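# Pull out and quarter-turn the nearest yellow foosball rod

## Task

Using the yellow rod closest to the right arm, draw it outward until it stops, rotate it by 90 degrees so the figures on it end up horizontal, then leave the gripper clear so nothing of the robot touches the rod.

## Robot and tools

ROBOT. Two arms, left_arm and right_arm, each with six revolute joints and a parallel two-finger gripper. In this manual, 'targets' means each joint's Joint targets. In every row and every per-joint list, an arm's joints always come in this order: wrist pitch (joint4), shoulder (joint2), wrist yaw (joint5), wrist roll (joint6), elbow (joint3), waist (joint1). A row has 14 numbers: the left arm's six joints and its opening, then the right arm's six joints and its opening. Both arms are always in the row, even if one stays still.

FRAMES. Scene frame: origin at table-top height, midway between the nominal bases. +z is up, +x points out over the table, and left_arm sits on the +y side. Image sides are not the same as arm names. Calibrated bases in the scene frame: left_arm at (-0.028, +0.289, +0.027) m, right_arm at (-0.040, -0.349, +0.007) m, each only slightly yawed. Each gripper's end_effector_position (metres) and end_effector_quat_wxyz are given in that arm's own base frame. They can be a few centimetres off, more at long reach. The reported point sits between the finger pads, about 1 cm short of the tips. The fingers point along gripper +z and open along its y axis.

JOINT NUMBERS IN A ROW. Each number lies in [-1, 1]. It is an offset from the targets that hold when the action begins, not from the previous row. A value of 1.0 means 2.224 rad for waist, shoulder and elbow, and 8.485 rad for wrist pitch, wrist yaw and wrist roll. Sending the same offset again moves the joint further. Stated ranges in rad: waist -2.618 to 3.054, shoulder 0.000 to 3.142, elbow 0.000 to 3.142, wrist pitch -1.571 to 1.571, wrist yaw -1.571 to 1.571, wrist roll -2.094 to 2.094. The real limits may differ by up to 0.059 rad. An action that asks for more than 0.059 rad beyond a limit is rejected for both arms. If the first action fails this check, the whole call is rejected.

OPENING NUMBER. The seventh number of each arm's block is an absolute gripper command, not an offset: +1 fully open, -1 closed. To keep a gripper as it is, resend its current command, which the Tool commands line shows. A 0 there is a real command (half-open). grip_measured uses the same scale.

TOOLS.
- execute_actions(actions, cameras). actions is a list of actions. Each action is a table of up to 15 rows, and each row lasts one 1/30 s step. If there are fewer than 15 rows, the last row fills the remaining steps, so each action lasts 0.5 s. An empty list returns the current state. cameras names which images come back: cam_left_wrist, cam_right_wrist. Omitted, null or ["all"] means all of them; [] means none.
- move(target, speed, blend, opening_speed, blocking, cameras). target is one 14-number row, or a list of up to 15 rows. Every row counts from the same current targets, not from the previous row. The joints move together along paths, so the hand travels on a curve. Nothing is avoided along the way, neither obstacles nor the other arm. speed is in rad/s, 0.01 to 12.57 (default 0.5), for the joint with the farthest to go. It can be one value or one per target. blend is in rad and rounds the corners between listed targets. opening_speed is in scale units per second, 0.2 or more. blocking=false returns after about 0.5 s while the move keeps going. Paths last at least 0.5 s, and any path longer than 10 s stops short. The result adds a 'move:' line: done, off_target (at rest, more than 0.035 rad away), moving, held, or fault, plus limits=held if steps were withheld. Faster moves hit harder, and aiming past a contact presses harder.
- wait(seconds): 0 to 10 s. Each arm holds its last command, and any running move carries on.
- stop(): brakes a running move. It needs room to brake.
- zoom_image(camera, region): camera is cam_left_wrist or cam_right_wrist. region is [x0, y0, x1, y1] in pixels from the top-left corner, at most 504 by 504.
- read_manual(section): returns licence text only.
- finished_scene(scene): pass the current scene's number. This ends the scene and cannot be undone, so call it only when the goal holds and is stable.

RESULT LINES. Joint positions and Joint velocities have one block per arm in the joint order above (rad, rad/s), plus the finger gap in m (0.094 when fully open). 'within noise' means the arm is still. Joint targets is the base for your next offsets. 'joint sent to its limit' means a joint was clipped at its end stop. 'joint command not followed' means the clearance check changed that arm's targets on some steps. Joint torques are in N m and include the arm's own weight. Torques 2, 5 and 6 wrap at ±28. Calls that run actions also list joint positions at sampled steps. MOTOR HOT appears at 75 °C. OVER-TEMPERATURE FAULT appears at 90 °C: that arm folds up and goes idle. At 100 °C it goes limp.

MOTION NOTES. Each joint's target can lead its measured angle by at most 0.339 rad (big joints) or 2.2 rad (wrist joints). Targets that would send a gripper more than 200 mm from where it is get scaled back. Large moves therefore take several actions, and very small ones may not start. To stop an arm pressing on something, command its targets back past its measured positions. Sending 0 for an arm's joints re-commands its current targets.

GRIPPING. grip_measured can read up to about 2.7 mm wide when empty. On a rigid part it reads up to about 3 mm narrower than the part (less on round parts). Commanding about 0.05 below the touch reading (0.11 or more for a thin round rod) gives full force, roughly 50 to 64 N per pad. To release, command well above grip_measured.

CAMERAS. cam_left_wrist and cam_right_wrist are fisheye, 672x504, mounted on the wrists. Their poses come from the joint readings and may lag while the arm moves.

AVOID. Dropping or flinging things, fast impacts, and shoving hard against the rod's end stops. Avoid any contact between the two arms, including one gripper closing on the other's fingers: this can end the scene as a failure. Avoid long holds with the arm stretched out or straining, which heat the motors. A camera cable resting on the rod counts as touching it, so pull the hand well clear at the end.

Each tool is called after ">>>" by a JSON object that holds its "fn" and its "kwargs".

## Session

>>> {"fn": "execute_actions", "kwargs": {"actions": []}}

Scene clock: 0.00 s.
left_arm: end_effector_position=(+0.4007, +0.0076, +0.1253) grip_measured=+1.000 end_effector_quat_wxyz=(+0.625, -0.028, +0.778, +0.057) | right_arm: end_effector_position=(+0.3999, -0.0295, +0.1148) grip_measured=+1.000 end_effector_quat_wxyz=(+0.608, +0.063, +0.791, -0.024)
Joint names: [wrist pitch, shoulder, wrist yaw, wrist roll, elbow, waist]
Joint positions: left_arm=[0.966 1.539 -0.191 0.014 0.356 -0.068 0.094] | right_arm=[0.914 1.54 0.071 0.059 0.363 -0.045 0.094]
Joint velocities: within noise
Joint torques (N m): no reading
Heat: left arm: 47 °C; right arm: 43 °C.
Joint targets: left_arm=[0.959 1.536 -0.192 0.014 0.359 -0.068] | right_arm=[0.904 1.537 0.071 0.060 0.366 -0.045]
Tool commands: left_gripper/opening=+1.0 right_gripper/opening=+1.0

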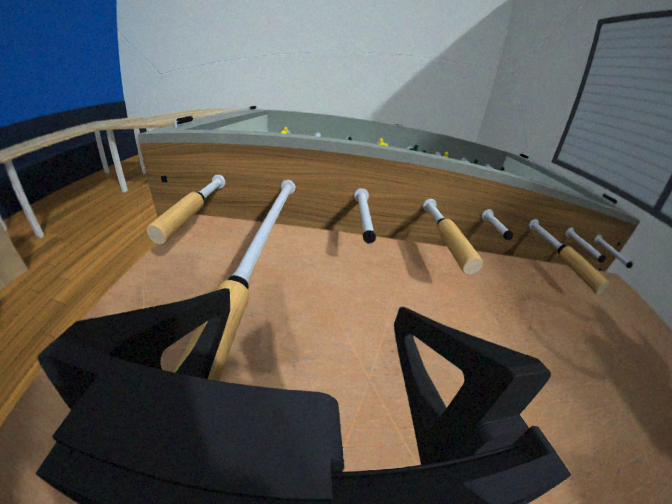

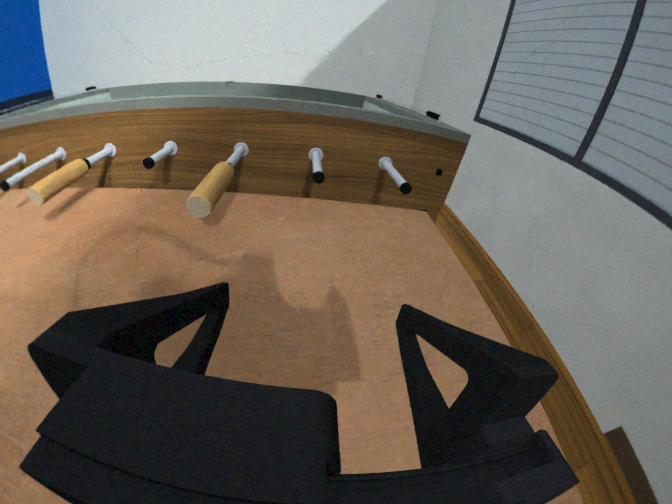

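>>> {"fn": "move", "kwargs": {"target": [0,0,0,0,0,0,1,0.0608,0.3815,0.0303,-0.0071,0.2696,0.1532,1], "speed": 0.9}}

>>> {"fn": "zoom_image", "kwargs": {"camera": "cam_right_wrist", "region": [200, 50, 500, 350]}}

>>> {"fn": "zoom_image", "kwargs": {"camera": "cam_left_wrist", "region": [130, 90, 634, 290]}}

Scene clock: 69.57 s.
left_arm: end_effector_position=(+0.4007, +0.0076, +0.1253) grip_measured=+1.000 end_effector_quat_wxyz=(+0.625, -0.028, +0.778, +0.057) | right_arm: end_effector_position=(+0.5365, +0.1055, +0.0641) grip_measured=+1.000 end_effector_quat_wxyz=(+0.699, +0.009, +0.715, -0.012)
Joint names: [wrist pitch, shoulder, wrist yaw, wrist roll, elbow, waist]
Joint positions: left_arm=[0.966 1.539 -0.191 0.014 0.356 -0.068 0.094] | right_arm=[1.4 2.369 0.327 0.004 0.947 0.297 0.094]
Joint velocities: within noise
Joint torques (N m): left_arm=[1.84 -6.34 -0.03 0 5.34 -0.05] | right_arm=[1.86 -8.4 0.02 -0.03 5.41 -0.09]
Heat: left arm: 46 °C; right arm: 44 °C.
Joint targets: left_arm=[0.959 1.536 -0.192 0.014 0.359 -0.068] | right_arm=[1.420 2.386 0.328 0.000 0.966 0.296]
move: done
camera_calibration:
cam_right_wrist: T_world_to_cam=[[-0.0745313, -0.980364, 0.182567, 0.122419], [-0.422162, -0.134843, -0.896436, 0.330847], [0.903451, -0.143885, -0.403823, -0.325891], [0, 0, 0, 1]] pos_world=[0.443222, 0.117737, 0.142631]

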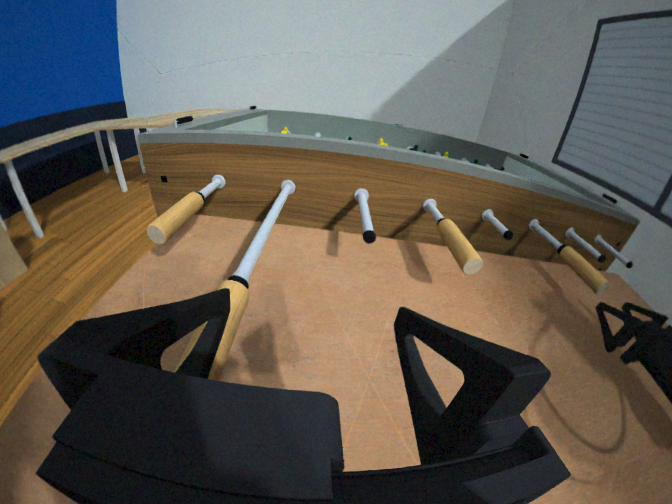

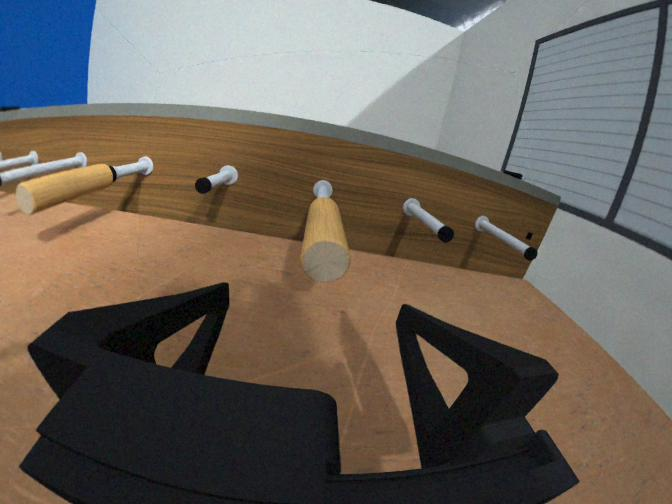

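Scaled by 1.680 from the camera's 672x504 image, which has a finer 960x720 frame.

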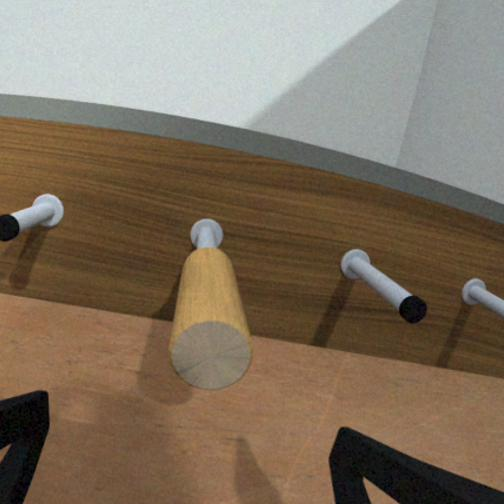

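Scaled by 1.000.

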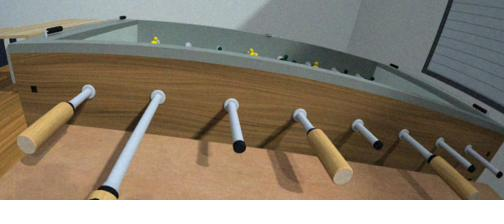

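>>> {"fn": "move", "kwargs": {"target": [0,0,0,0,0,0,1,-0.0402,0.0917,-0.0091,0,0.2453,-0.0347,1], "speed": 0.5}}

>>> {"fn": "move", "kwargs": {"target": [0,0,0,0,0,0,1,0,0,0,0,0,0,-0.7], "opening_speed": 1.2, "cameras": ["cam_right_wrist"]}}

Scene clock: 82.27 s.
left_arm: end_effector_position=(+0.4007, +0.0076, +0.1253) grip_measured=+1.000 end_effector_quat_wxyz=(+0.625, -0.028, +0.778, +0.057) | right_arm: end_effector_position=(+0.6460, +0.1013, +0.0818) grip_measured=+1.000 end_effector_quat_wxyz=(+0.714, +0.017, +0.700, -0.012)
Joint names: [wrist pitch, shoulder, wrist yaw, wrist roll, elbow, waist]
Joint positions: left_arm=[0.966 1.539 -0.191 0.014 0.356 -0.068 0.094] | right_arm=[1.093 2.559 0.267 0.003 1.486 0.226 0.094]
Joint velocities: within noise
Joint torques (N m): left_arm=[1.85 -6.39 -0.04 0.01 5.37 -0.09] | right_arm=[1.58 -9.92 -0.13 -0.03 7.68 -0.64]
Heat: left arm: 46 °C; right arm: 45 °C.
Joint targets: left_arm=[0.959 1.536 -0.192 0.014 0.359 -0.068] | right_arm=[1.079 2.590 0.251 0.000 1.511 0.219]
move: done
camera_calibration:
cam_right_wrist: T_world_to_cam=[[-0.0928169, -0.981269, 0.168806, 0.136271], [-0.386919, -0.120668, -0.914184, 0.36968], [0.917431, -0.150166, -0.368472, -0.429519], [0, 0, 0, 1]] pos_world=[0.549739, 0.113828, 0.156686]

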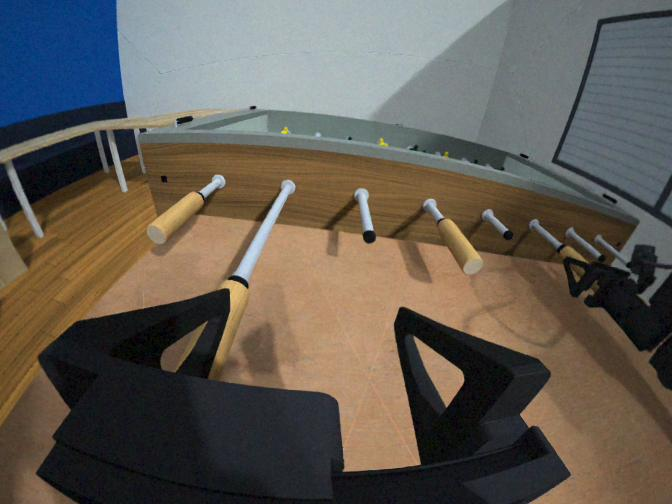

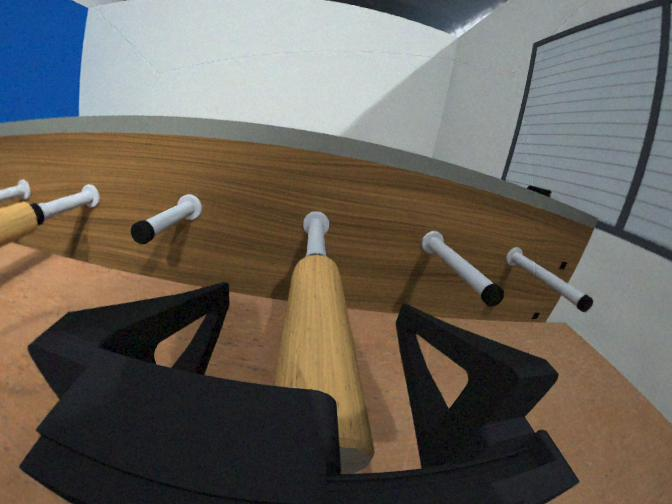

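Scene clock: 83.90 s.
left_arm: end_effector_position=(+0.4007, +0.0076, +0.1253) grip_measured=+1.000 end_effector_quat_wxyz=(+0.625, -0.028, +0.778, +0.057) | right_arm: end_effector_position=(+0.6460, +0.1023, +0.0798) grip_measured=-0.309 end_effector_quat_wxyz=(+0.712, +0.015, +0.702, -0.010)
Joint names: [wrist pitch, shoulder, wrist yaw, wrist roll, elbow, waist]
Joint positions: left_arm=[0.966 1.539 -0.191 0.014 0.356 -0.068 0.094] | right_arm=[1.092 2.562 0.262 0.003 1.486 0.226 0.032]
Joint velocities: within noise
Joint torques (N m): left_arm=[1.83 -6.37 -0.04 0.01 5.38 -0.08] | right_arm=[1.6 -10.13 -0.08 -0.03 7.66 -0.62]
Heat: left arm: 46 °C; right arm: 45 °C.
Joint targets: left_arm=[0.959 1.536 -0.192 0.014 0.359 -0.068] | right_arm=[1.079 2.590 0.251 0.000 1.511 0.219]
move: done
camera_calibration:
cam_right_wrist: T_world_to_cam=[[-0.0869158, -0.981504, 0.170572, 0.133669], [-0.389976, -0.124034, -0.912433, 0.370075], [0.916714, -0.145824, -0.371983, -0.4298], [0, 0, 0, 1]] pos_world=[0.549942, 0.114423, 0.154991]
Images, in order (width x height): cam_right_wrist 672x504.

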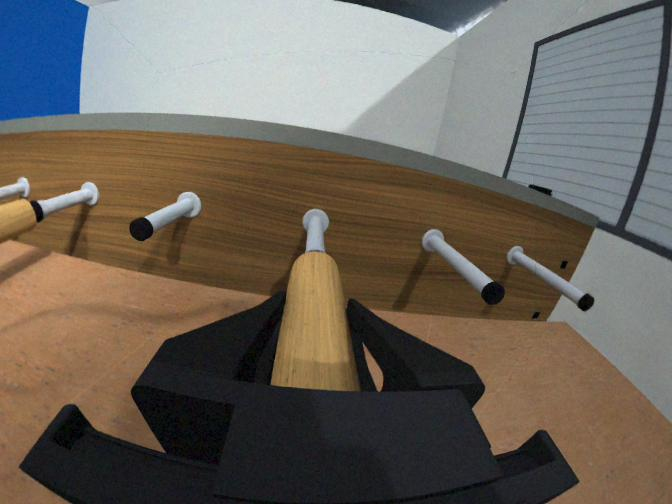

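>>> {"fn": "move", "kwargs": {"target": [0,0,0,0,0,0,1,0.0486,-0.1094,0.0111,0,-0.295,0.0423,-0.7], "speed": 0.5, "cameras": ["cam_right_wrist"]}}

Scene clock: 100.20 s.
left_arm: end_effector_position=(+0.4007, +0.0076, +0.1253) grip_measured=+1.000 end_effector_quat_wxyz=(+0.625, -0.028, +0.778, +0.057) | right_arm: end_effector_position=(+0.5216, +0.1022, +0.0726) grip_measured=-0.309 end_effector_quat_wxyz=(+0.711, +0.014, +0.703, -0.013)
Joint names: [wrist pitch, shoulder, wrist yaw, wrist roll, elbow, waist]
Joint positions: left_arm=[0.966 1.539 -0.191 0.014 0.356 -0.068 0.094] | right_arm=[1.479 2.347 0.343 -0.002 0.88 0.305 0.032]
Joint velocities: within noise
Joint torques (N m): left_arm=[1.84 -6.37 -0.03 0.01 5.31 -0.06] | right_arm=[1.81 -9.29 0.06 0.04 1.91 0.73]
Heat: left arm: 45 °C; right arm: 46 °C.
Joint targets: left_arm=[0.959 1.536 -0.192 0.014 0.359 -0.068] | right_arm=[1.491 2.347 0.345 0.000 0.855 0.313]
move: done
camera_calibration:
cam_right_wrist: T_world_to_cam=[[-0.0890785, -0.980464, 0.175371, 0.124657], [-0.393178, -0.127158, -0.910627, 0.316905], [0.915137, -0.150069, -0.37417, -0.317054], [0, 0, 0, 1]] pos_world=[0.425853, 0.114938, 0.14809]
Images, in order (width x height): cam_right_wrist 672x504.

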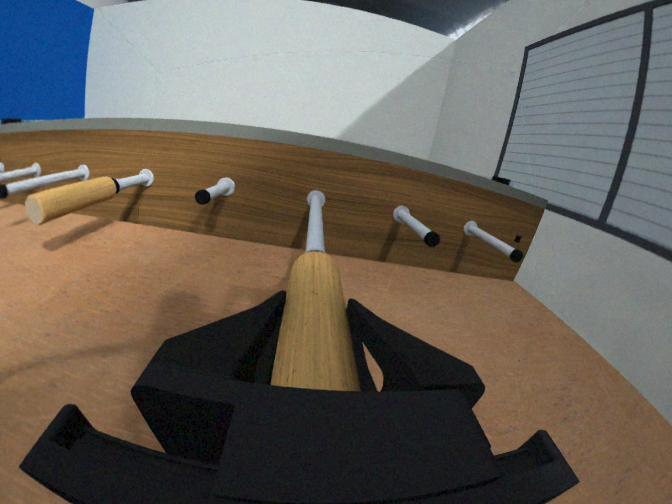

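>>> {"fn": "move", "kwargs": {"target": [[0,0,0,0,0,0,1,0,0,0,0,0,0,0.3],[0,0,0,0,0,0,1,0,0,0,-0.185,0,0,0.3],[0,0,0,0,0,0,1,0,0,0,-0.185,0,0,-0.7]], "speed": 1.2, "opening_speed": 1.2}}

Scene clock: 125.53 s.
left_arm: end_effector_position=(+0.4007, +0.0076, +0.1253) grip_measured=+1.000 end_effector_quat_wxyz=(+0.625, -0.028, +0.778, +0.057) | right_arm: end_effector_position=(+0.5190, +0.1008, +0.0689) grip_measured=-0.305 end_effector_quat_wxyz=(+0.489, -0.490, +0.510, -0.511)
Joint names: [wrist pitch, shoulder, wrist yaw, wrist roll, elbow, waist]
Joint positions: left_arm=[0.966 1.539 -0.191 0.014 0.356 -0.068 0.094] | right_arm=[1.479 2.347 0.347 -1.573 0.869 0.305 0.033]
Joint velocities: within noise
Joint torques (N m): left_arm=[1.85 -6.38 -0.05 0 5.3 -0.06] | right_arm=[1.81 -9.26 0.02 0.04 2.7 0.73]
Heat: left arm: 45 °C; right arm: 45 °C.
Joint targets: left_arm=[0.959 1.536 -0.192 0.014 0.359 -0.068] | right_arm=[1.491 2.347 0.345 -1.570 0.855 0.313]
move: done
camera_calibration:
cam_right_wrist: T_world_to_cam=[[-0.0426979, 0.182166, 0.98234, -0.0732413], [-0.436539, -0.887815, 0.145663, 0.338677], [0.898672, -0.42261, 0.11743, -0.314152], [0, 0, 0, 1]] pos_world=[0.427038, 0.181261, 0.0595063]

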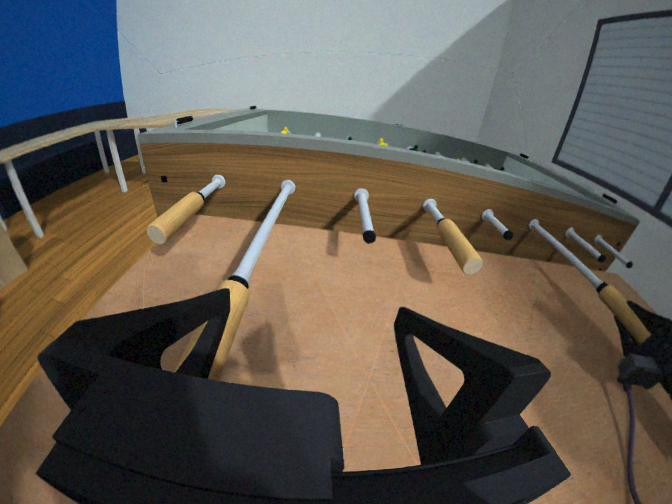

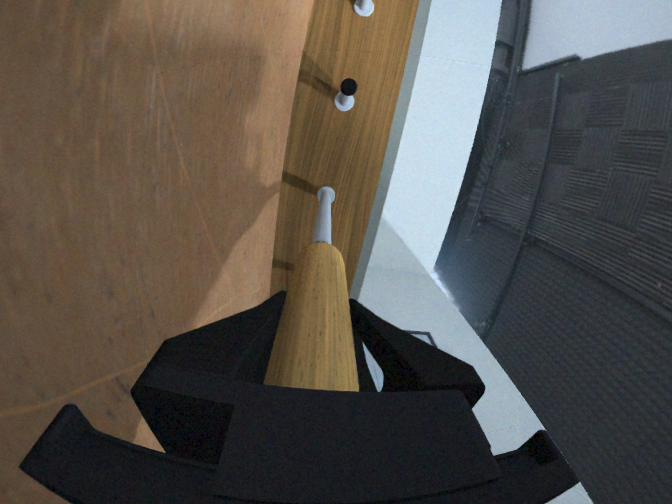

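>>> {"fn": "move", "kwargs": {"target": [[0,0,0,0,0,0,1,0,0,0,0.185,0,0,-0.7],[0,0,0,0,0,0,1,-0.0636,-0.139,-0.0003,0.198,-0.031,0.0143,-0.7]], "speed": [1.2,0.5]}}

>>> {"fn": "move", "kwargs": {"target": [0,0,0,0,0,0,1,-0.0636,-0.139,-0.0003,0.013,-0.031,0.0143,-0.7], "speed": 0.4}}

Scene clock: 168.03 s.
left_arm: end_effector_position=(+0.4007, +0.0076, +0.1253) grip_measured=+1.000 end_effector_quat_wxyz=(+0.625, -0.028, +0.778, +0.057) | right_arm: end_effector_position=(+0.5098, +0.1050, +0.0725) grip_measured=-0.306 end_effector_quat_wxyz=(+0.614, +0.006, +0.789, -0.013)
Joint names: [wrist pitch, shoulder, wrist yaw, wrist roll, elbow, waist]
Joint positions: left_arm=[0.966 1.539 -0.191 0.014 0.356 -0.068 0.094] | right_arm=[0.982 2.092 0.33 0.073 0.847 0.312 0.033]
Joint velocities: within noise
Joint torques (N m): left_arm=[1.84 -6.37 -0.04 0.01 5.37 -0.05] | right_arm=[1.49 -13.15 0.24 0.4 0.57 2.91]
Heat: left arm: 45 °C; right arm: 46 °C.
Joint targets: left_arm=[0.959 1.536 -0.192 0.014 0.359 -0.068] | right_arm=[0.951 2.037 0.343 0.110 0.786 0.345]
move: off_target (right_arm); right_arm: the elbow is farthest, 0.061 rad from its target
camera_calibration:
cam_right_wrist: T_world_to_cam=[[-0.0282574, -0.979795, 0.197996, 0.0936526], [-0.613031, -0.139467, -0.777651, 0.416136], [0.789553, -0.143352, -0.596704, -0.226395], [0, 0, 0, 1]] pos_world=[0.436502, 0.117343, 0.169975]

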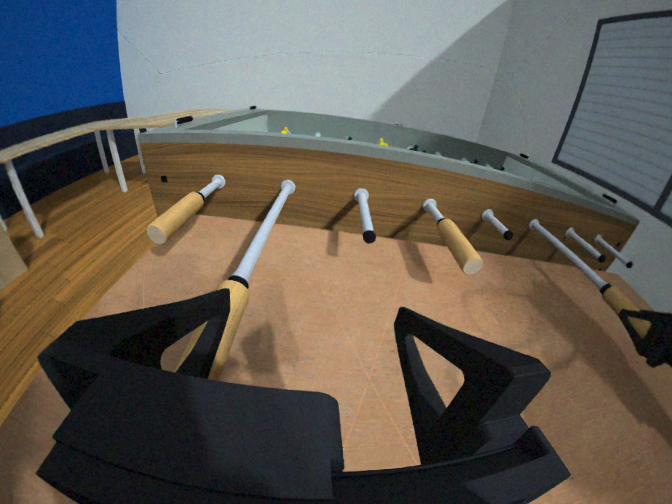

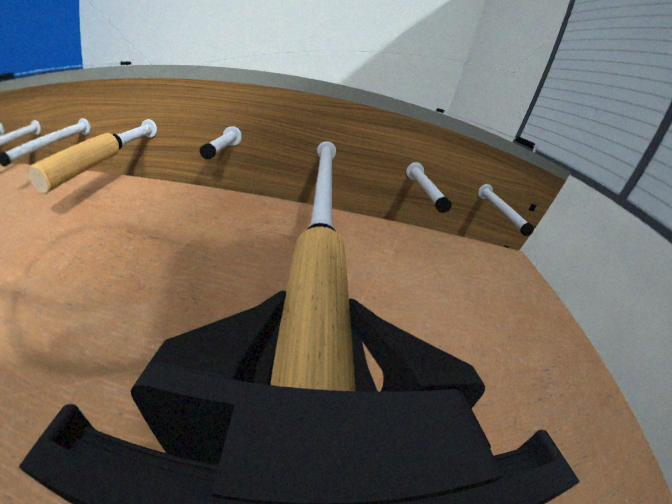

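Scene clock: 169.77 s.
left_arm: end_effector_position=(+0.4007, +0.0076, +0.1253) grip_measured=+1.000 end_effector_quat_wxyz=(+0.625, -0.028, +0.778, +0.057) | right_arm: end_effector_position=(+0.4956, +0.1027, +0.0824) grip_measured=-0.307 end_effector_quat_wxyz=(+0.542, +0.023, +0.840, +0.012)
Joint names: [wrist pitch, shoulder, wrist yaw, wrist roll, elbow, waist]
Joint positions: left_arm=[0.966 1.539 -0.191 0.014 0.356 -0.068 0.094] | right_arm=[0.596 1.917 0.276 0.179 0.878 0.299 0.033]
Joint velocities: within noise
Joint torques (N m): left_arm=[1.85 -6.34 -0.06 0.02 5.35 -0.08] | right_arm=[0.07 -23.8 0.82 0.44 -6.24 6.97]
Heat: left arm: 45 °C; right arm: 46 °C.
Joint targets: left_arm=[0.959 1.536 -0.192 0.014 0.359 -0.068] | right_arm=[0.412 1.728 0.340 0.220 0.717 0.376]
move: off_target (right_arm); right_arm: the shoulder is farthest, 0.189 rad from its target
camera_calibration:
cam_right_wrist: T_world_to_cam=[[0.00276439, -0.990462, 0.137757, 0.0797017], [-0.740199, -0.0946525, -0.665693, 0.464024], [0.672382, -0.100127, -0.733401, -0.144766], [0, 0, 0, 1]] pos_world=[0.440587, 0.108368, 0.191746]

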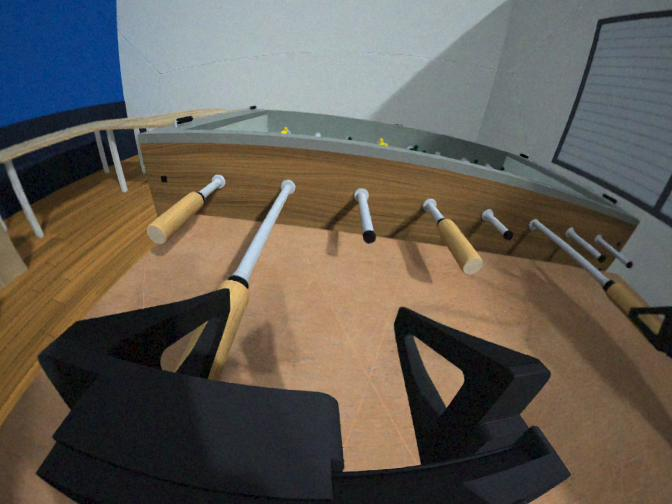

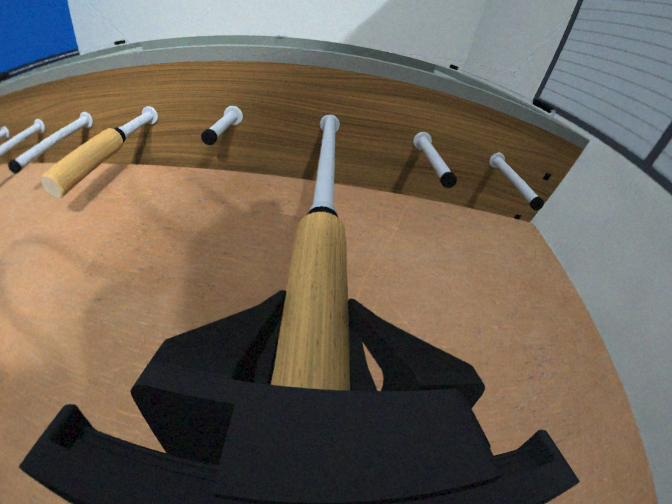

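>>> {"fn": "move", "kwargs": {"target": [[0,0,0,0,0,0,1,0.0217,0.085,-0.0075,-0.0048,0.0724,-0.0346,-0.7],[0,0,0,0,0,0,1,0.0217,0.085,-0.0075,-0.0048,0.0724,-0.0346,0.4],[0,0,0,0,0,0,1,0.0217,-0.125,-0.0075,-0.0048,0.0724,-0.0346,0.4]], "speed": 0.6}}

>>> {"fn": "zoom_image", "kwargs": {"camera": "cam_right_wrist", "region": [200, 0, 500, 250]}}

Scene clock: 184.40 s.
left_arm: end_effector_position=(+0.4007, +0.0076, +0.1253) grip_measured=+1.000 end_effector_quat_wxyz=(+0.625, -0.028, +0.778, +0.057) | right_arm: end_effector_position=(+0.4641, +0.0896, +0.3102) grip_measured=+0.398 end_effector_quat_wxyz=(+0.717, +0.060, +0.691, +0.074)
Joint names: [wrist pitch, shoulder, wrist yaw, wrist roll, elbow, waist]
Joint positions: left_arm=[0.966 1.539 -0.191 0.014 0.356 -0.068 0.094] | right_arm=[0.603 1.454 0.275 0.179 0.891 0.291 0.066]
Joint velocities: within noise
Joint torques (N m): left_arm=[1.84 -6.31 -0.06 0.01 5.35 -0.08] | right_arm=[1.63 -5.94 0.05 0.02 6.38 0.77]
Heat: left arm: 44 °C; right arm: 55 °C.
Joint targets: left_arm=[0.959 1.536 -0.192 0.014 0.359 -0.068] | right_arm=[0.596 1.450 0.276 0.180 0.878 0.300]
move: done
camera_calibration:
cam_right_wrist: T_world_to_cam=[[-0.0329081, -0.999386, -0.0120422, 0.0992997], [-0.364174, 0.0232103, -0.931042, 0.488365], [0.930749, -0.0262533, -0.364714, -0.198667], [0, 0, 0, 1]] pos_world=[0.366026, 0.0826879, 0.383428]

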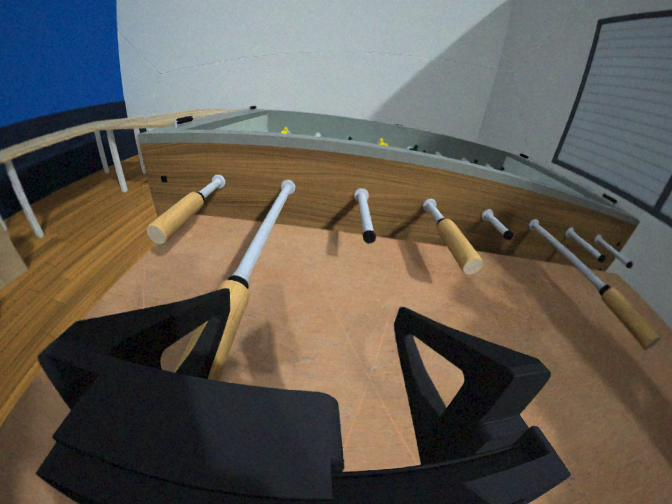

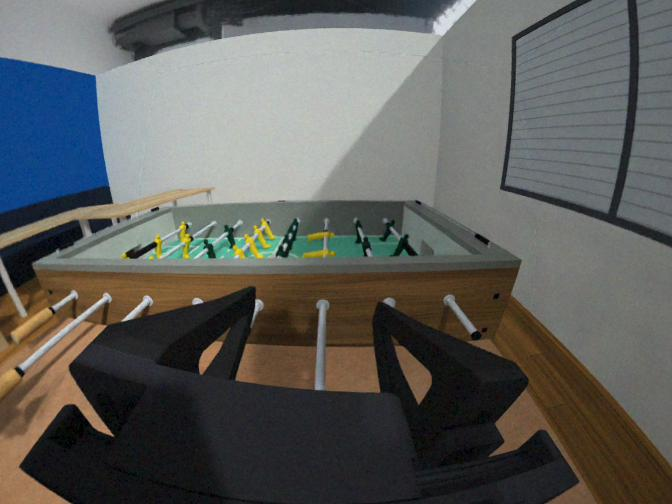

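Scaled by 1.680 from the camera's 672x504 image, which has a finer 960x720 frame.

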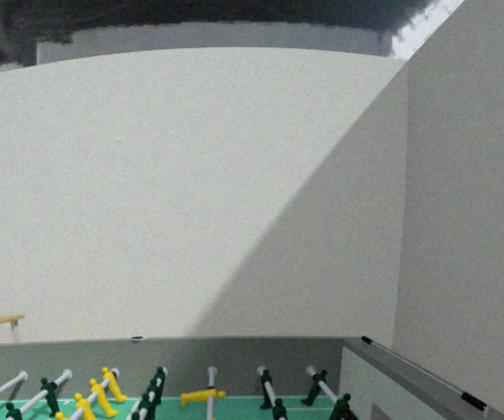

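>>> {"fn": "finished_scene", "kwargs": {"scene": 1}}

The scene is finished: the task was done.


## Next scene

The same job, from a new start.

>>> {"fn": "execute_actions", "kwargs": {"actions": []}}

Scene clock: 0.00 s.
left_arm: end_effector_position=(+0.3899, -0.0004, +0.1147) grip_measured=+1.000 end_effector_quat_wxyz=(+0.609, -0.026, +0.793, +0.006) | right_arm: end_effector_position=(+0.3960, -0.0474, +0.1154) grip_measured=+1.000 end_effector_quat_wxyz=(+0.595, +0.094, +0.794, -0.086)
Joint names: [wrist pitch, shoulder, wrist yaw, wrist roll, elbow, waist]
Joint positions: left_arm=[0.911 1.495 -0.08 -0.043 0.322 -0.04 0.094] | right_arm=[0.848 1.518 0.234 0.044 0.38 -0.018 0.094]
Joint velocities: within noise
Joint torques (N m): no reading
Heat: left arm: 43 °C; right arm: 41 °C.
Joint targets: left_arm=[0.899 1.493 -0.081 -0.042 0.324 -0.040] | right_arm=[0.837 1.515 0.234 0.045 0.383 -0.018]
Tool commands: left_gripper/opening=+1.0 right_gripper/opening=+1.0
camera_calibration:
cam_left_wrist: T_world_to_cam=[[0.0222135, -0.980285, 0.196335, -0.0420869], [-0.593611, -0.170951, -0.786385, 0.357186], [0.804446, -0.0990782, -0.585705, -0.125405], [0, 0, 0, 1]] pos_world=[0.313846, 0.00737939, 0.215698]
cam_right_wrist: T_world_to_cam=[[-0.244005, -0.947103, 0.208463, 0.0183839], [-0.655393, 0.00260904, -0.755284, 0.379511], [0.714788, -0.320918, -0.621361, -0.108823], [0, 0, 0, 1]] pos_world=[0.331, -0.0185021, 0.215188]

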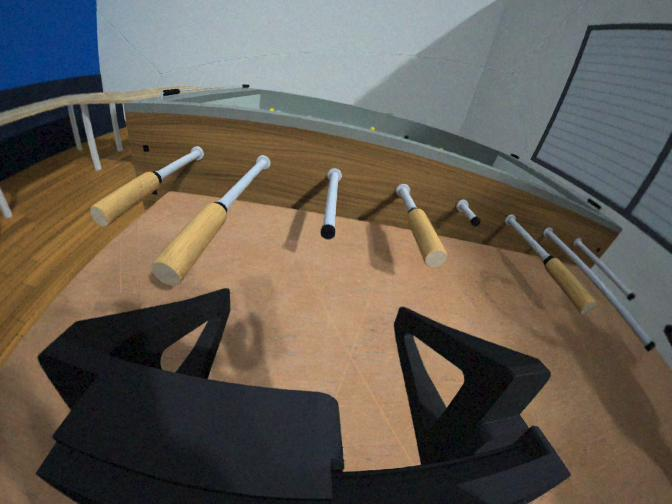

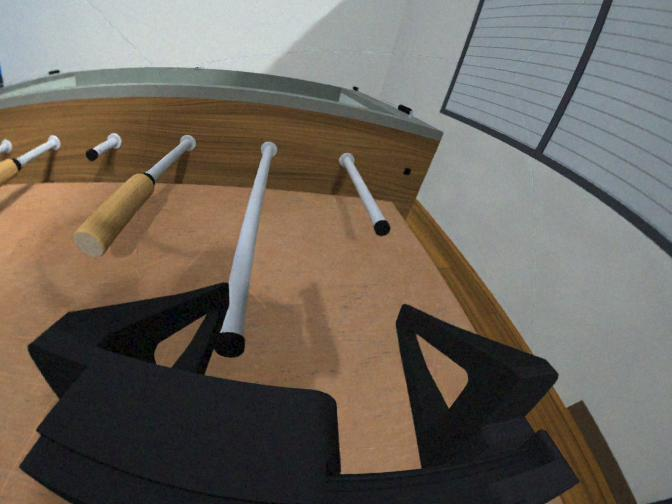

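>>> {"fn": "move", "kwargs": {"target": [0,0,0,0,0,0,1,-0.0008,0.2765,0.0238,-0.0053,0.3451,0.1727,0.7], "speed": 1.0, "cameras": ["cam_right_wrist"]}}

Scene clock: 42.37 s.
left_arm: end_effector_position=(+0.3899, -0.0004, +0.1147) grip_measured=+1.000 end_effector_quat_wxyz=(+0.609, -0.026, +0.793, +0.006) | right_arm: end_effector_position=(+0.5581, +0.1375, +0.1392) grip_measured=+0.702 end_effector_quat_wxyz=(+0.656, +0.003, +0.753, -0.042)
Joint names: [wrist pitch, shoulder, wrist yaw, wrist roll, elbow, waist]
Joint positions: left_arm=[0.911 1.495 -0.08 -0.043 0.322 -0.04 0.094] | right_arm=[0.837 2.11 0.435 0.003 1.123 0.371 0.08]
Joint velocities: within noise
Joint torques (N m): left_arm=[1.9 -5.78 -0.03 0.02 5.35 -0.06] | right_arm=[1.66 -8.4 0.12 -0.03 8.08 -0.38]
Heat: left arm: 43 °C; right arm: 41 °C.
Joint targets: left_arm=[0.899 1.493 -0.081 -0.042 0.324 -0.040] | right_arm=[0.830 2.130 0.436 0.000 1.151 0.366]
move: done
camera_calibration:
cam_right_wrist: T_world_to_cam=[[-0.082814, -0.966807, 0.241715, 0.1362], [-0.528726, -0.162972, -0.833, 0.466161], [0.844743, -0.196785, -0.49768, -0.257364], [0, 0, 0, 1]] pos_world=[0.475157, 0.157005, 0.227305]
Images, in order (width x height): cam_right_wrist 672x504.

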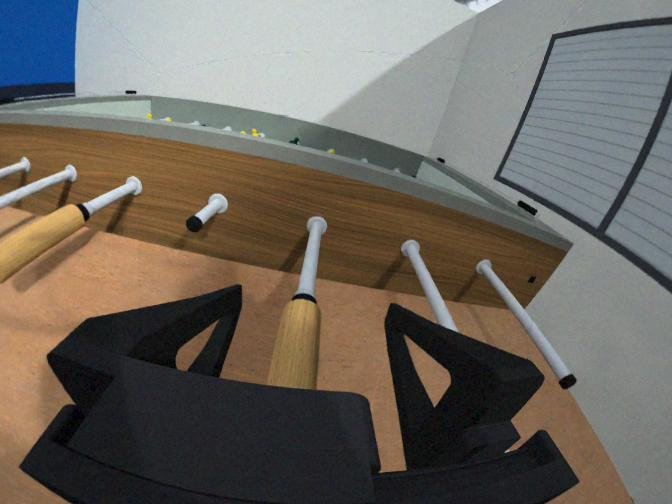

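>>> {"fn": "move", "kwargs": {"target": [[0,0,0,0,0,0,1,0.054,0.1388,0.0027,0,0,0.006,0.45],[0,0,0,0,0,0,1,0.054,0.1388,0.0027,-0.185,0,0.006,0.45],[0,0,0,0,0,0,1,0.054,0.1388,0.0027,-0.185,0,0.006,-0.7],[0,0,0,0,0,0,1,0.054,0.1388,0.0027,0,0,0.006,-0.7],[0,0,0,0,0,0,1,0.0126,-0.0202,0.0124,0.0186,-0.1362,0.052,-0.7]], "speed": [0.6,1.6,1,1.3,0.4], "cameras": ["cam_right_wrist"]}}

Scene clock: 72.60 s.
left_arm: end_effector_position=(+0.3899, -0.0004, +0.1147) grip_measured=+1.000 end_effector_quat_wxyz=(+0.609, -0.026, +0.793, +0.006) | right_arm: end_effector_position=(+0.4900, +0.1493, +0.0661) grip_measured=-0.314 end_effector_quat_wxyz=(+0.612, +0.021, +0.790, -0.035)
Joint names: [wrist pitch, shoulder, wrist yaw, wrist roll, elbow, waist]
Joint positions: left_arm=[0.911 1.495 -0.08 -0.043 0.322 -0.04 0.094] | right_arm=[0.956 2.113 0.537 0.125 0.863 0.473 0.032]
Joint velocities: within noise
Joint torques (N m): left_arm=[1.89 -5.75 -0.04 0.02 5.34 -0.08] | right_arm=[1.53 -11.17 0.19 0.4 3.63 0.85]
Heat: left arm: 42 °C; right arm: 43 °C.
Joint targets: left_arm=[0.899 1.493 -0.081 -0.042 0.324 -0.040] | right_arm=[0.937 2.085 0.542 0.158 0.848 0.482]
move: done
camera_calibration:
cam_right_wrist: T_world_to_cam=[[-0.0775827, -0.974042, 0.212659, 0.159997], [-0.623272, -0.119097, -0.772883, 0.406938], [0.778147, -0.192507, -0.597854, -0.195251], [0, 0, 0, 1]] pos_world=[0.41798, 0.166722, 0.163759]
Images, in order (width x height): cam_right_wrist 672x504.

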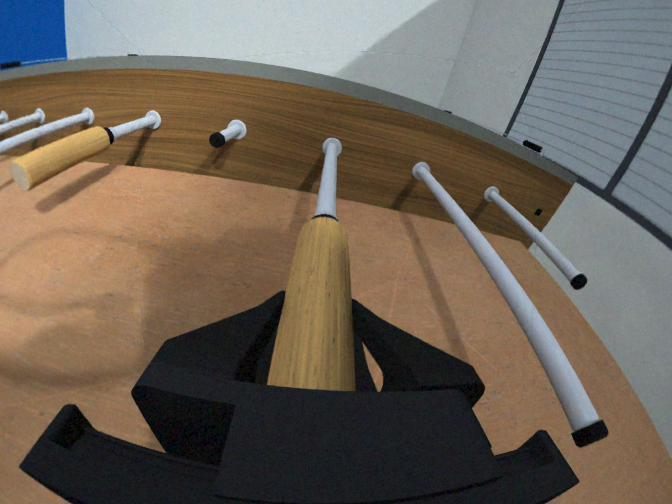

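>>> {"fn": "move", "kwargs": {"target": [0,0,0,0,0,0,1,-0.0165,-0.063,0.0042,0.0074,-0.054,0.0207,-0.7], "speed": 0.35, "cameras": []}}

Scene clock: 83.63 s.
left_arm: end_effector_position=(+0.3899, -0.0004, +0.1147) grip_measured=+1.000 end_effector_quat_wxyz=(+0.609, -0.026, +0.793, +0.006) | right_arm: end_effector_position=(+0.4779, +0.1475, +0.0685) grip_measured=-0.314 end_effector_quat_wxyz=(+0.589, +0.029, +0.808, -0.016)
Joint names: [wrist pitch, shoulder, wrist yaw, wrist roll, elbow, waist]
Joint positions: left_arm=[0.911 1.495 -0.08 -0.043 0.322 -0.04 0.094] | right_arm=[0.846 2.031 0.506 0.189 0.826 0.471 0.032]
Joint velocities: within noise
Joint torques (N m): left_arm=[1.88 -5.76 -0.03 0.02 5.37 -0.06] | right_arm=[1.25 -15.56 0.88 0.3 -2.32 5.12]
Heat: left arm: 42 °C; right arm: 44 °C.
Joint targets: left_arm=[0.899 1.493 -0.081 -0.042 0.324 -0.040] | right_arm=[0.797 1.945 0.577 0.220 0.728 0.528]
move: off_target (right_arm); right_arm: the elbow is farthest, 0.098 rad from its target
No camera images: "cameras" was empty.

>>> {"fn": "move", "kwargs": {"target": [[0,0,0,0,0,0,1,0.0058,0.0387,-0.0084,-0.0037,0.0441,-0.0256,-0.7],[0,0,0,0,0,0,1,0.0058,0.0387,-0.0084,-0.0037,0.0441,-0.0256,0.4],[0,0,0,0,0,0,1,0.0058,-0.1636,-0.0084,-0.0037,0.0441,-0.0256,0.4]], "speed": [0.6,0.6,0.8], "cameras": ["cam_right_wrist"]}}

>>> {"fn": "zoom_image", "kwargs": {"camera": "cam_right_wrist", "region": [200, 150, 450, 400]}}

Scene clock: 95.10 s.
left_arm: end_effector_position=(+0.3899, -0.0004, +0.1147) grip_measured=+1.000 end_effector_quat_wxyz=(+0.609, -0.026, +0.793, +0.006) | right_arm: end_effector_position=(+0.4576, +0.1335, +0.2849) grip_measured=+0.398 end_effector_quat_wxyz=(+0.737, +0.096, +0.665, +0.073)
Joint names: [wrist pitch, shoulder, wrist yaw, wrist roll, elbow, waist]
Joint positions: left_arm=[0.911 1.495 -0.08 -0.043 0.322 -0.04 0.094] | right_arm=[0.857 1.584 0.505 0.189 0.837 0.464 0.066]
Joint velocities: within noise
Joint torques (N m): left_arm=[1.87 -5.76 -0.02 0.02 5.33 -0.03] | right_arm=[1.56 -6.34 0.01 0 5.82 0.66]
Heat: left arm: 42 °C; right arm: 44 °C.
Joint targets: left_arm=[0.899 1.493 -0.081 -0.042 0.324 -0.040] | right_arm=[0.846 1.581 0.506 0.189 0.826 0.471]
move: done
camera_calibration:
cam_right_wrist: T_world_to_cam=[[-0.0867549, -0.993916, -0.0678543, 0.182442], [-0.305438, 0.0913677, -0.947818, 0.430196], [0.948252, -0.0615025, -0.311507, -0.21913], [0, 0, 0, 1]] pos_world=[0.355017, 0.128549, 0.351866]
Images, in order (width x height): cam_right_wrist 672x504.

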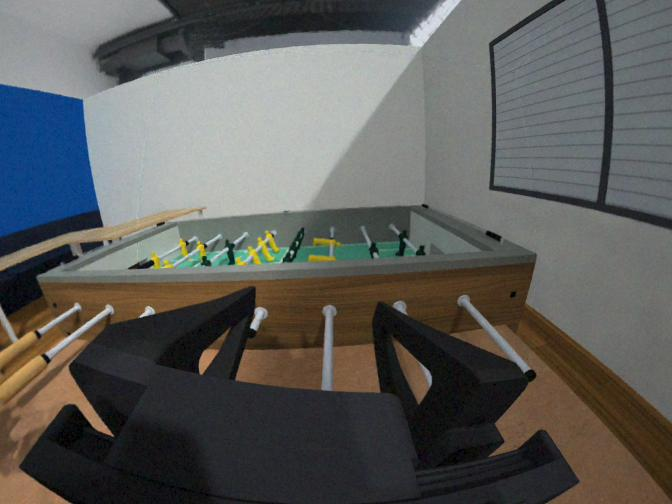

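Scaled by 2.016 from the camera's 672x504 image, which has a finer 960x720 frame.

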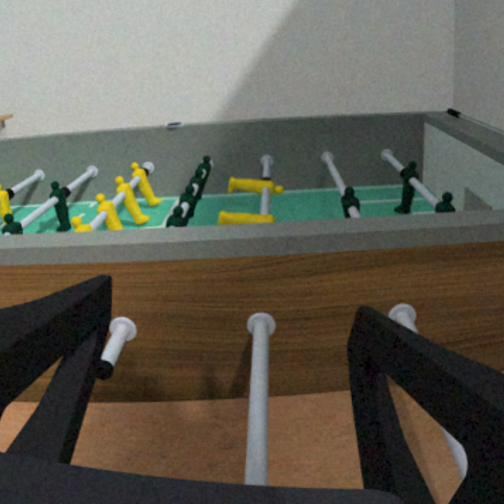

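Flat.

>>> {"fn": "finished_scene", "kwargs": {"scene": 2}}

The scene is finished: the task was done.


## Next scene

The same job, from a new start.

>>> {"fn": "execute_actions", "kwargs": {"actions": []}}

Scene clock: 0.00 s.
left_arm: end_effector_position=(+0.4127, +0.0165, +0.1264) grip_measured=+1.000 end_effector_quat_wxyz=(+0.618, -0.002, +0.786, +0.007) | right_arm: end_effector_position=(+0.3903, -0.0463, +0.1052) grip_measured=+1.000 end_effector_quat_wxyz=(+0.587, +0.098, +0.798, -0.097)
Joint names: [wrist pitch, shoulder, wrist yaw, wrist roll, elbow, waist]
Joint positions: left_arm=[0.901 1.55 0.039 0.018 0.411 0.054 0.094] | right_arm=[0.871 1.537 0.276 0.046 0.357 0.003 0.094]
Joint velocities: within noise
Joint torques (N m): no reading
Heat: left arm: 41 °C; right arm: 39 °C.
Joint targets: left_arm=[0.889 1.548 0.039 0.019 0.413 0.054] | right_arm=[0.861 1.534 0.277 0.048 0.360 0.003]
Tool commands: left_gripper/opening=+1.0 right_gripper/opening=+1.0
camera_calibration:
cam_left_wrist: T_world_to_cam=[[-0.0177666, -0.985889, 0.166453, -0.00796993], [-0.580802, -0.125334, -0.804339, 0.378982], [0.813851, -0.110967, -0.570379, -0.140833], [0, 0, 0, 1]] pos_world=[0.334589, 0.0240143, 0.225829]
cam_right_wrist: T_world_to_cam=[[-0.259, -0.939853, 0.222701, 0.0247898], [-0.669431, 0.00846419, -0.742826, 0.372487], [0.696262, -0.341475, -0.631359, -0.103415], [0, 0, 0, 1]] pos_world=[0.327779, -0.0151678, 0.20588]

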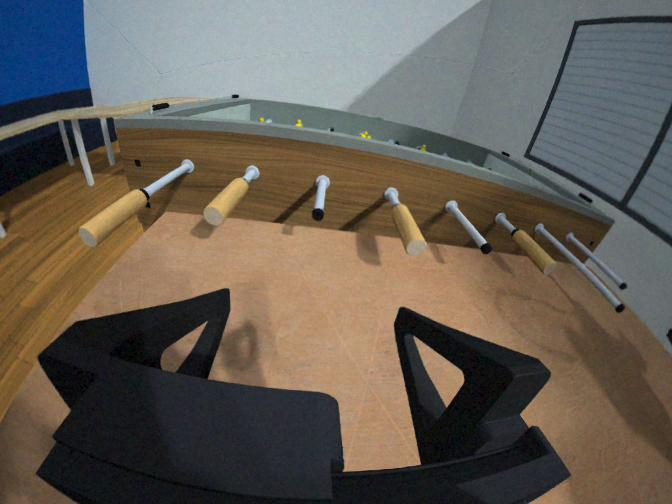

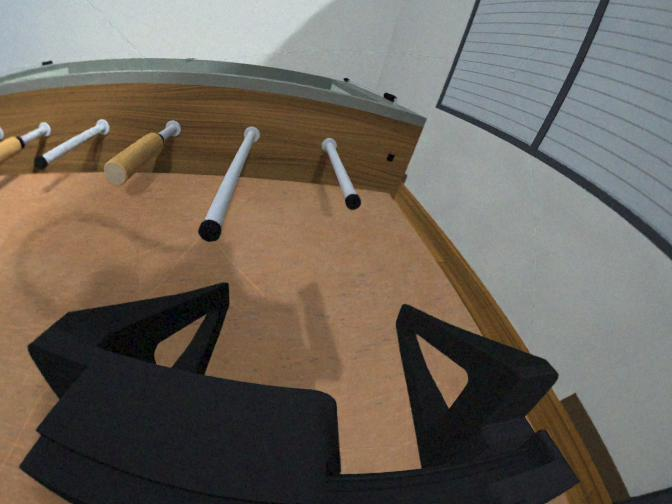

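>>> {"fn": "move", "kwargs": {"target": [[0,0,0,0,0,0,1,0,0,0.0266,-0.1907,0,0.1864,0.45],[0,0,0,0,0,0,1,0.0378,0.4382,0.0266,-0.1907,0.4346,0.1864,0.45]], "speed": [1.5,0.9], "blend": 0.05, "cameras": ["cam_right_wrist"]}}

Scene clock: 31.17 s.
left_arm: end_effector_position=(+0.4127, +0.0165, +0.1264) grip_measured=+1.000 end_effector_quat_wxyz=(+0.618, -0.002, +0.786, +0.007) | right_arm: end_effector_position=(+0.5879, +0.1632, +0.0707) grip_measured=+0.452 end_effector_quat_wxyz=(+0.471, -0.482, +0.523, -0.521)
Joint names: [wrist pitch, shoulder, wrist yaw, wrist roll, elbow, waist]
Joint positions: left_arm=[0.901 1.55 0.039 0.018 0.411 0.054 0.094] | right_arm=[1.171 2.49 0.501 -1.573 1.304 0.41 0.068]
Joint velocities: within noise
Joint torques (N m): left_arm=[1.85 -6.79 0 0.02 5.65 -0.09] | right_arm=[1.76 -10.29 0.07 0.04 6.71 0.73]
Heat: left arm: 41 °C; right arm: 39 °C.
Joint targets: left_arm=[0.889 1.548 0.039 0.019 0.413 0.054] | right_arm=[1.182 2.509 0.503 -1.571 1.327 0.418]
move: done
camera_calibration:
cam_right_wrist: T_world_to_cam=[[-0.0188251, 0.190289, 0.981548, -0.0986694], [-0.477397, -0.864292, 0.158401, 0.443247], [0.878486, -0.465606, 0.107114, -0.330222], [0, 0, 0, 1]] pos_world=[0.499843, 0.248118, 0.0620091]
Images, in order (width x height): cam_right_wrist 672x504.

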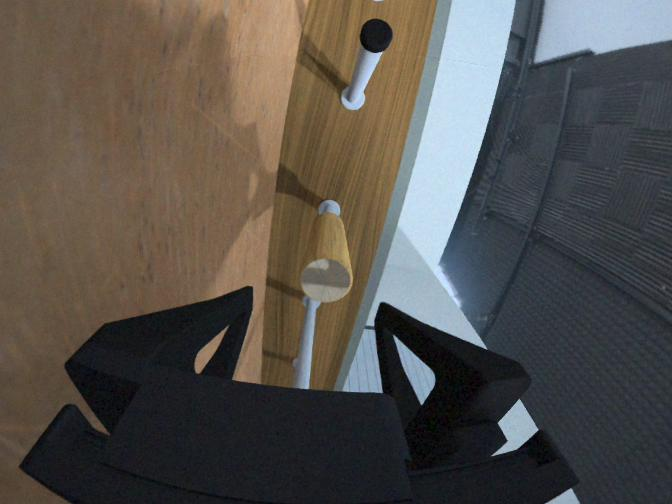

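>>> {"fn": "move", "kwargs": {"target": [[0,0,0,0,0,0,1,-0.0332,0.0956,-0.0108,0,0.2223,-0.0411,0.45],[0,0,0,0,0,0,1,-0.0332,0.0956,-0.0108,0,0.2223,-0.0411,-0.7],[0,0,0,0,0,0,1,-0.0332,0.0956,-0.0108,0.1851,0.2223,-0.0411,-0.7],[0,0,0,0,0,0,1,0,0,-0.001,0.1851,0,-0.0038,-0.7],[0,0,0,0,0,0,1,-0.0389,-0.2015,0.0136,0.2097,-0.2105,0.065,-0.7]], "speed": [0.5,1,1.3,0.5,0.4], "cameras": ["cam_right_wrist"]}}

Scene clock: 55.30 s.
left_arm: end_effector_position=(+0.4127, +0.0165, +0.1264) grip_measured=+1.000 end_effector_quat_wxyz=(+0.618, -0.002, +0.786, +0.007) | right_arm: end_effector_position=(+0.5024, +0.1743, +0.0678) grip_measured=-0.316 end_effector_quat_wxyz=(+0.608, +0.030, +0.793, -0.010)
Joint names: [wrist pitch, shoulder, wrist yaw, wrist roll, elbow, waist]
Joint positions: left_arm=[0.901 1.55 0.039 0.018 0.411 0.054 0.094] | right_arm=[0.877 2.146 0.539 0.183 0.96 0.505 0.032]
Joint velocities: within noise
Joint torques (N m): left_arm=[1.85 -6.8 0 0.02 5.67 -0.1] | right_arm=[1.41 -16.61 1.01 0.29 -2.51 5.18]
Heat: left arm: 41 °C; right arm: 42 °C.
Joint targets: left_arm=[0.889 1.548 0.039 0.019 0.413 0.054] | right_arm=[0.852 2.061 0.618 0.209 0.858 0.563]
move: off_target (right_arm); right_arm: the elbow is farthest, 0.101 rad from its target
camera_calibration:
cam_right_wrist: T_world_to_cam=[[-0.0611515, -0.984461, 0.16461, 0.181893], [-0.627709, -0.0902931, -0.773194, 0.416164], [0.776043, -0.150609, -0.612433, -0.204279], [0, 0, 0, 1]] pos_world=[0.430882, 0.185877, 0.166727]
Images, in order (width x height): cam_right_wrist 672x504.

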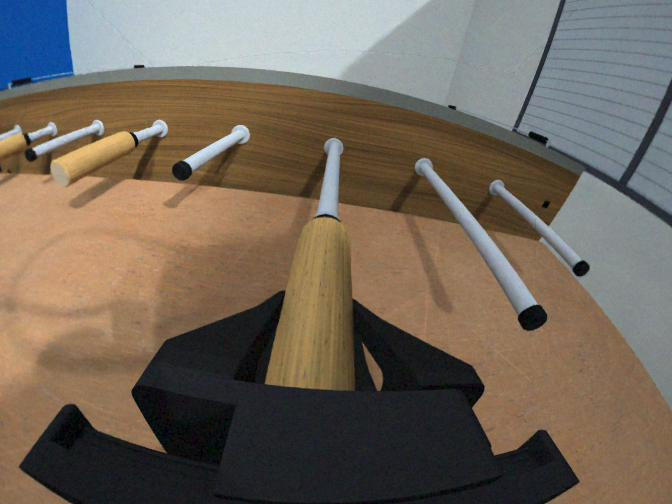

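>>> {"fn": "move", "kwargs": {"target": [[0,0,0,0,0,0,1,0.003,0.0382,-0.0093,-0.0031,0.0459,-0.0261,-0.7],[0,0,0,0,0,0,1,0.003,0.0382,-0.0093,-0.0031,0.0459,-0.0261,0.4],[0,0,0,0,0,0,1,0.003,-0.164,-0.0093,-0.0031,0.0459,-0.0261,0.4]], "speed": [0.6,0.6,0.8], "cameras": ["cam_right_wrist"]}}

>>> {"fn": "zoom_image", "kwargs": {"camera": "cam_right_wrist", "region": [200, 150, 450, 400]}}

Scene clock: 64.60 s.
left_arm: end_effector_position=(+0.4127, +0.0165, +0.1264) grip_measured=+1.000 end_effector_quat_wxyz=(+0.618, -0.002, +0.786, +0.007) | right_arm: end_effector_position=(+0.4794, +0.1586, +0.2970) grip_measured=+0.397 end_effector_quat_wxyz=(+0.749, +0.101, +0.650, +0.083)
Joint names: [wrist pitch, shoulder, wrist yaw, wrist roll, elbow, waist]
Joint positions: left_arm=[0.901 1.55 0.039 0.018 0.411 0.054 0.094] | right_arm=[0.888 1.698 0.538 0.184 0.968 0.5 0.066]
Joint velocities: within noise
Joint torques (N m): left_arm=[1.85 -6.78 -0.02 0 5.68 -0.06] | right_arm=[1.52 -7.51 0 -0.01 6.01 0.46]
Heat: left arm: 41 °C; right arm: 45 °C.
Joint targets: left_arm=[0.889 1.548 0.039 0.019 0.413 0.054] | right_arm=[0.877 1.696 0.539 0.183 0.960 0.504]
move: done
camera_calibration:
cam_right_wrist: T_world_to_cam=[[-0.0812266, -0.992453, -0.0918619, 0.214386], [-0.267027, 0.110466, -0.957337, 0.427487], [0.96026, -0.0532315, -0.273985, -0.252694], [0, 0, 0, 1]] pos_world=[0.374216, 0.152094, 0.359709]
Images, in order (width x height): cam_right_wrist 672x504.

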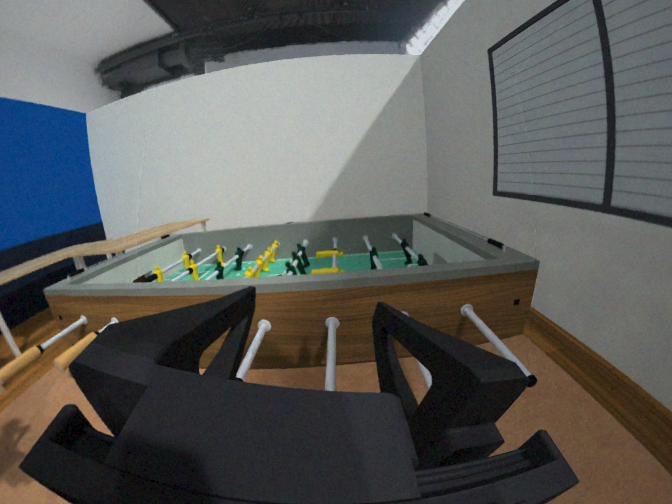

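Scaled by 2.016 from the camera's 672x504 image, which has a finer 960x720 frame.

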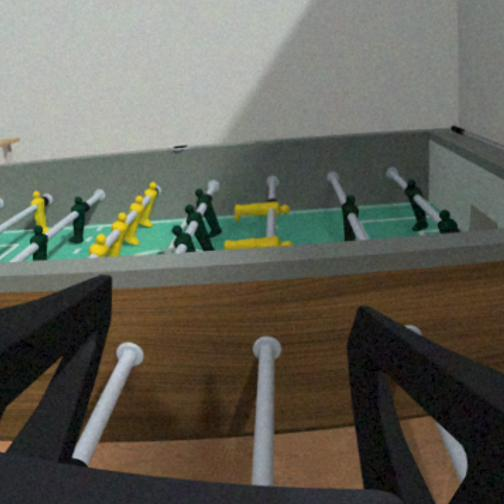

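>>> {"fn": "finished_scene", "kwargs": {"scene": 3}}

The scene is finished: the task was done.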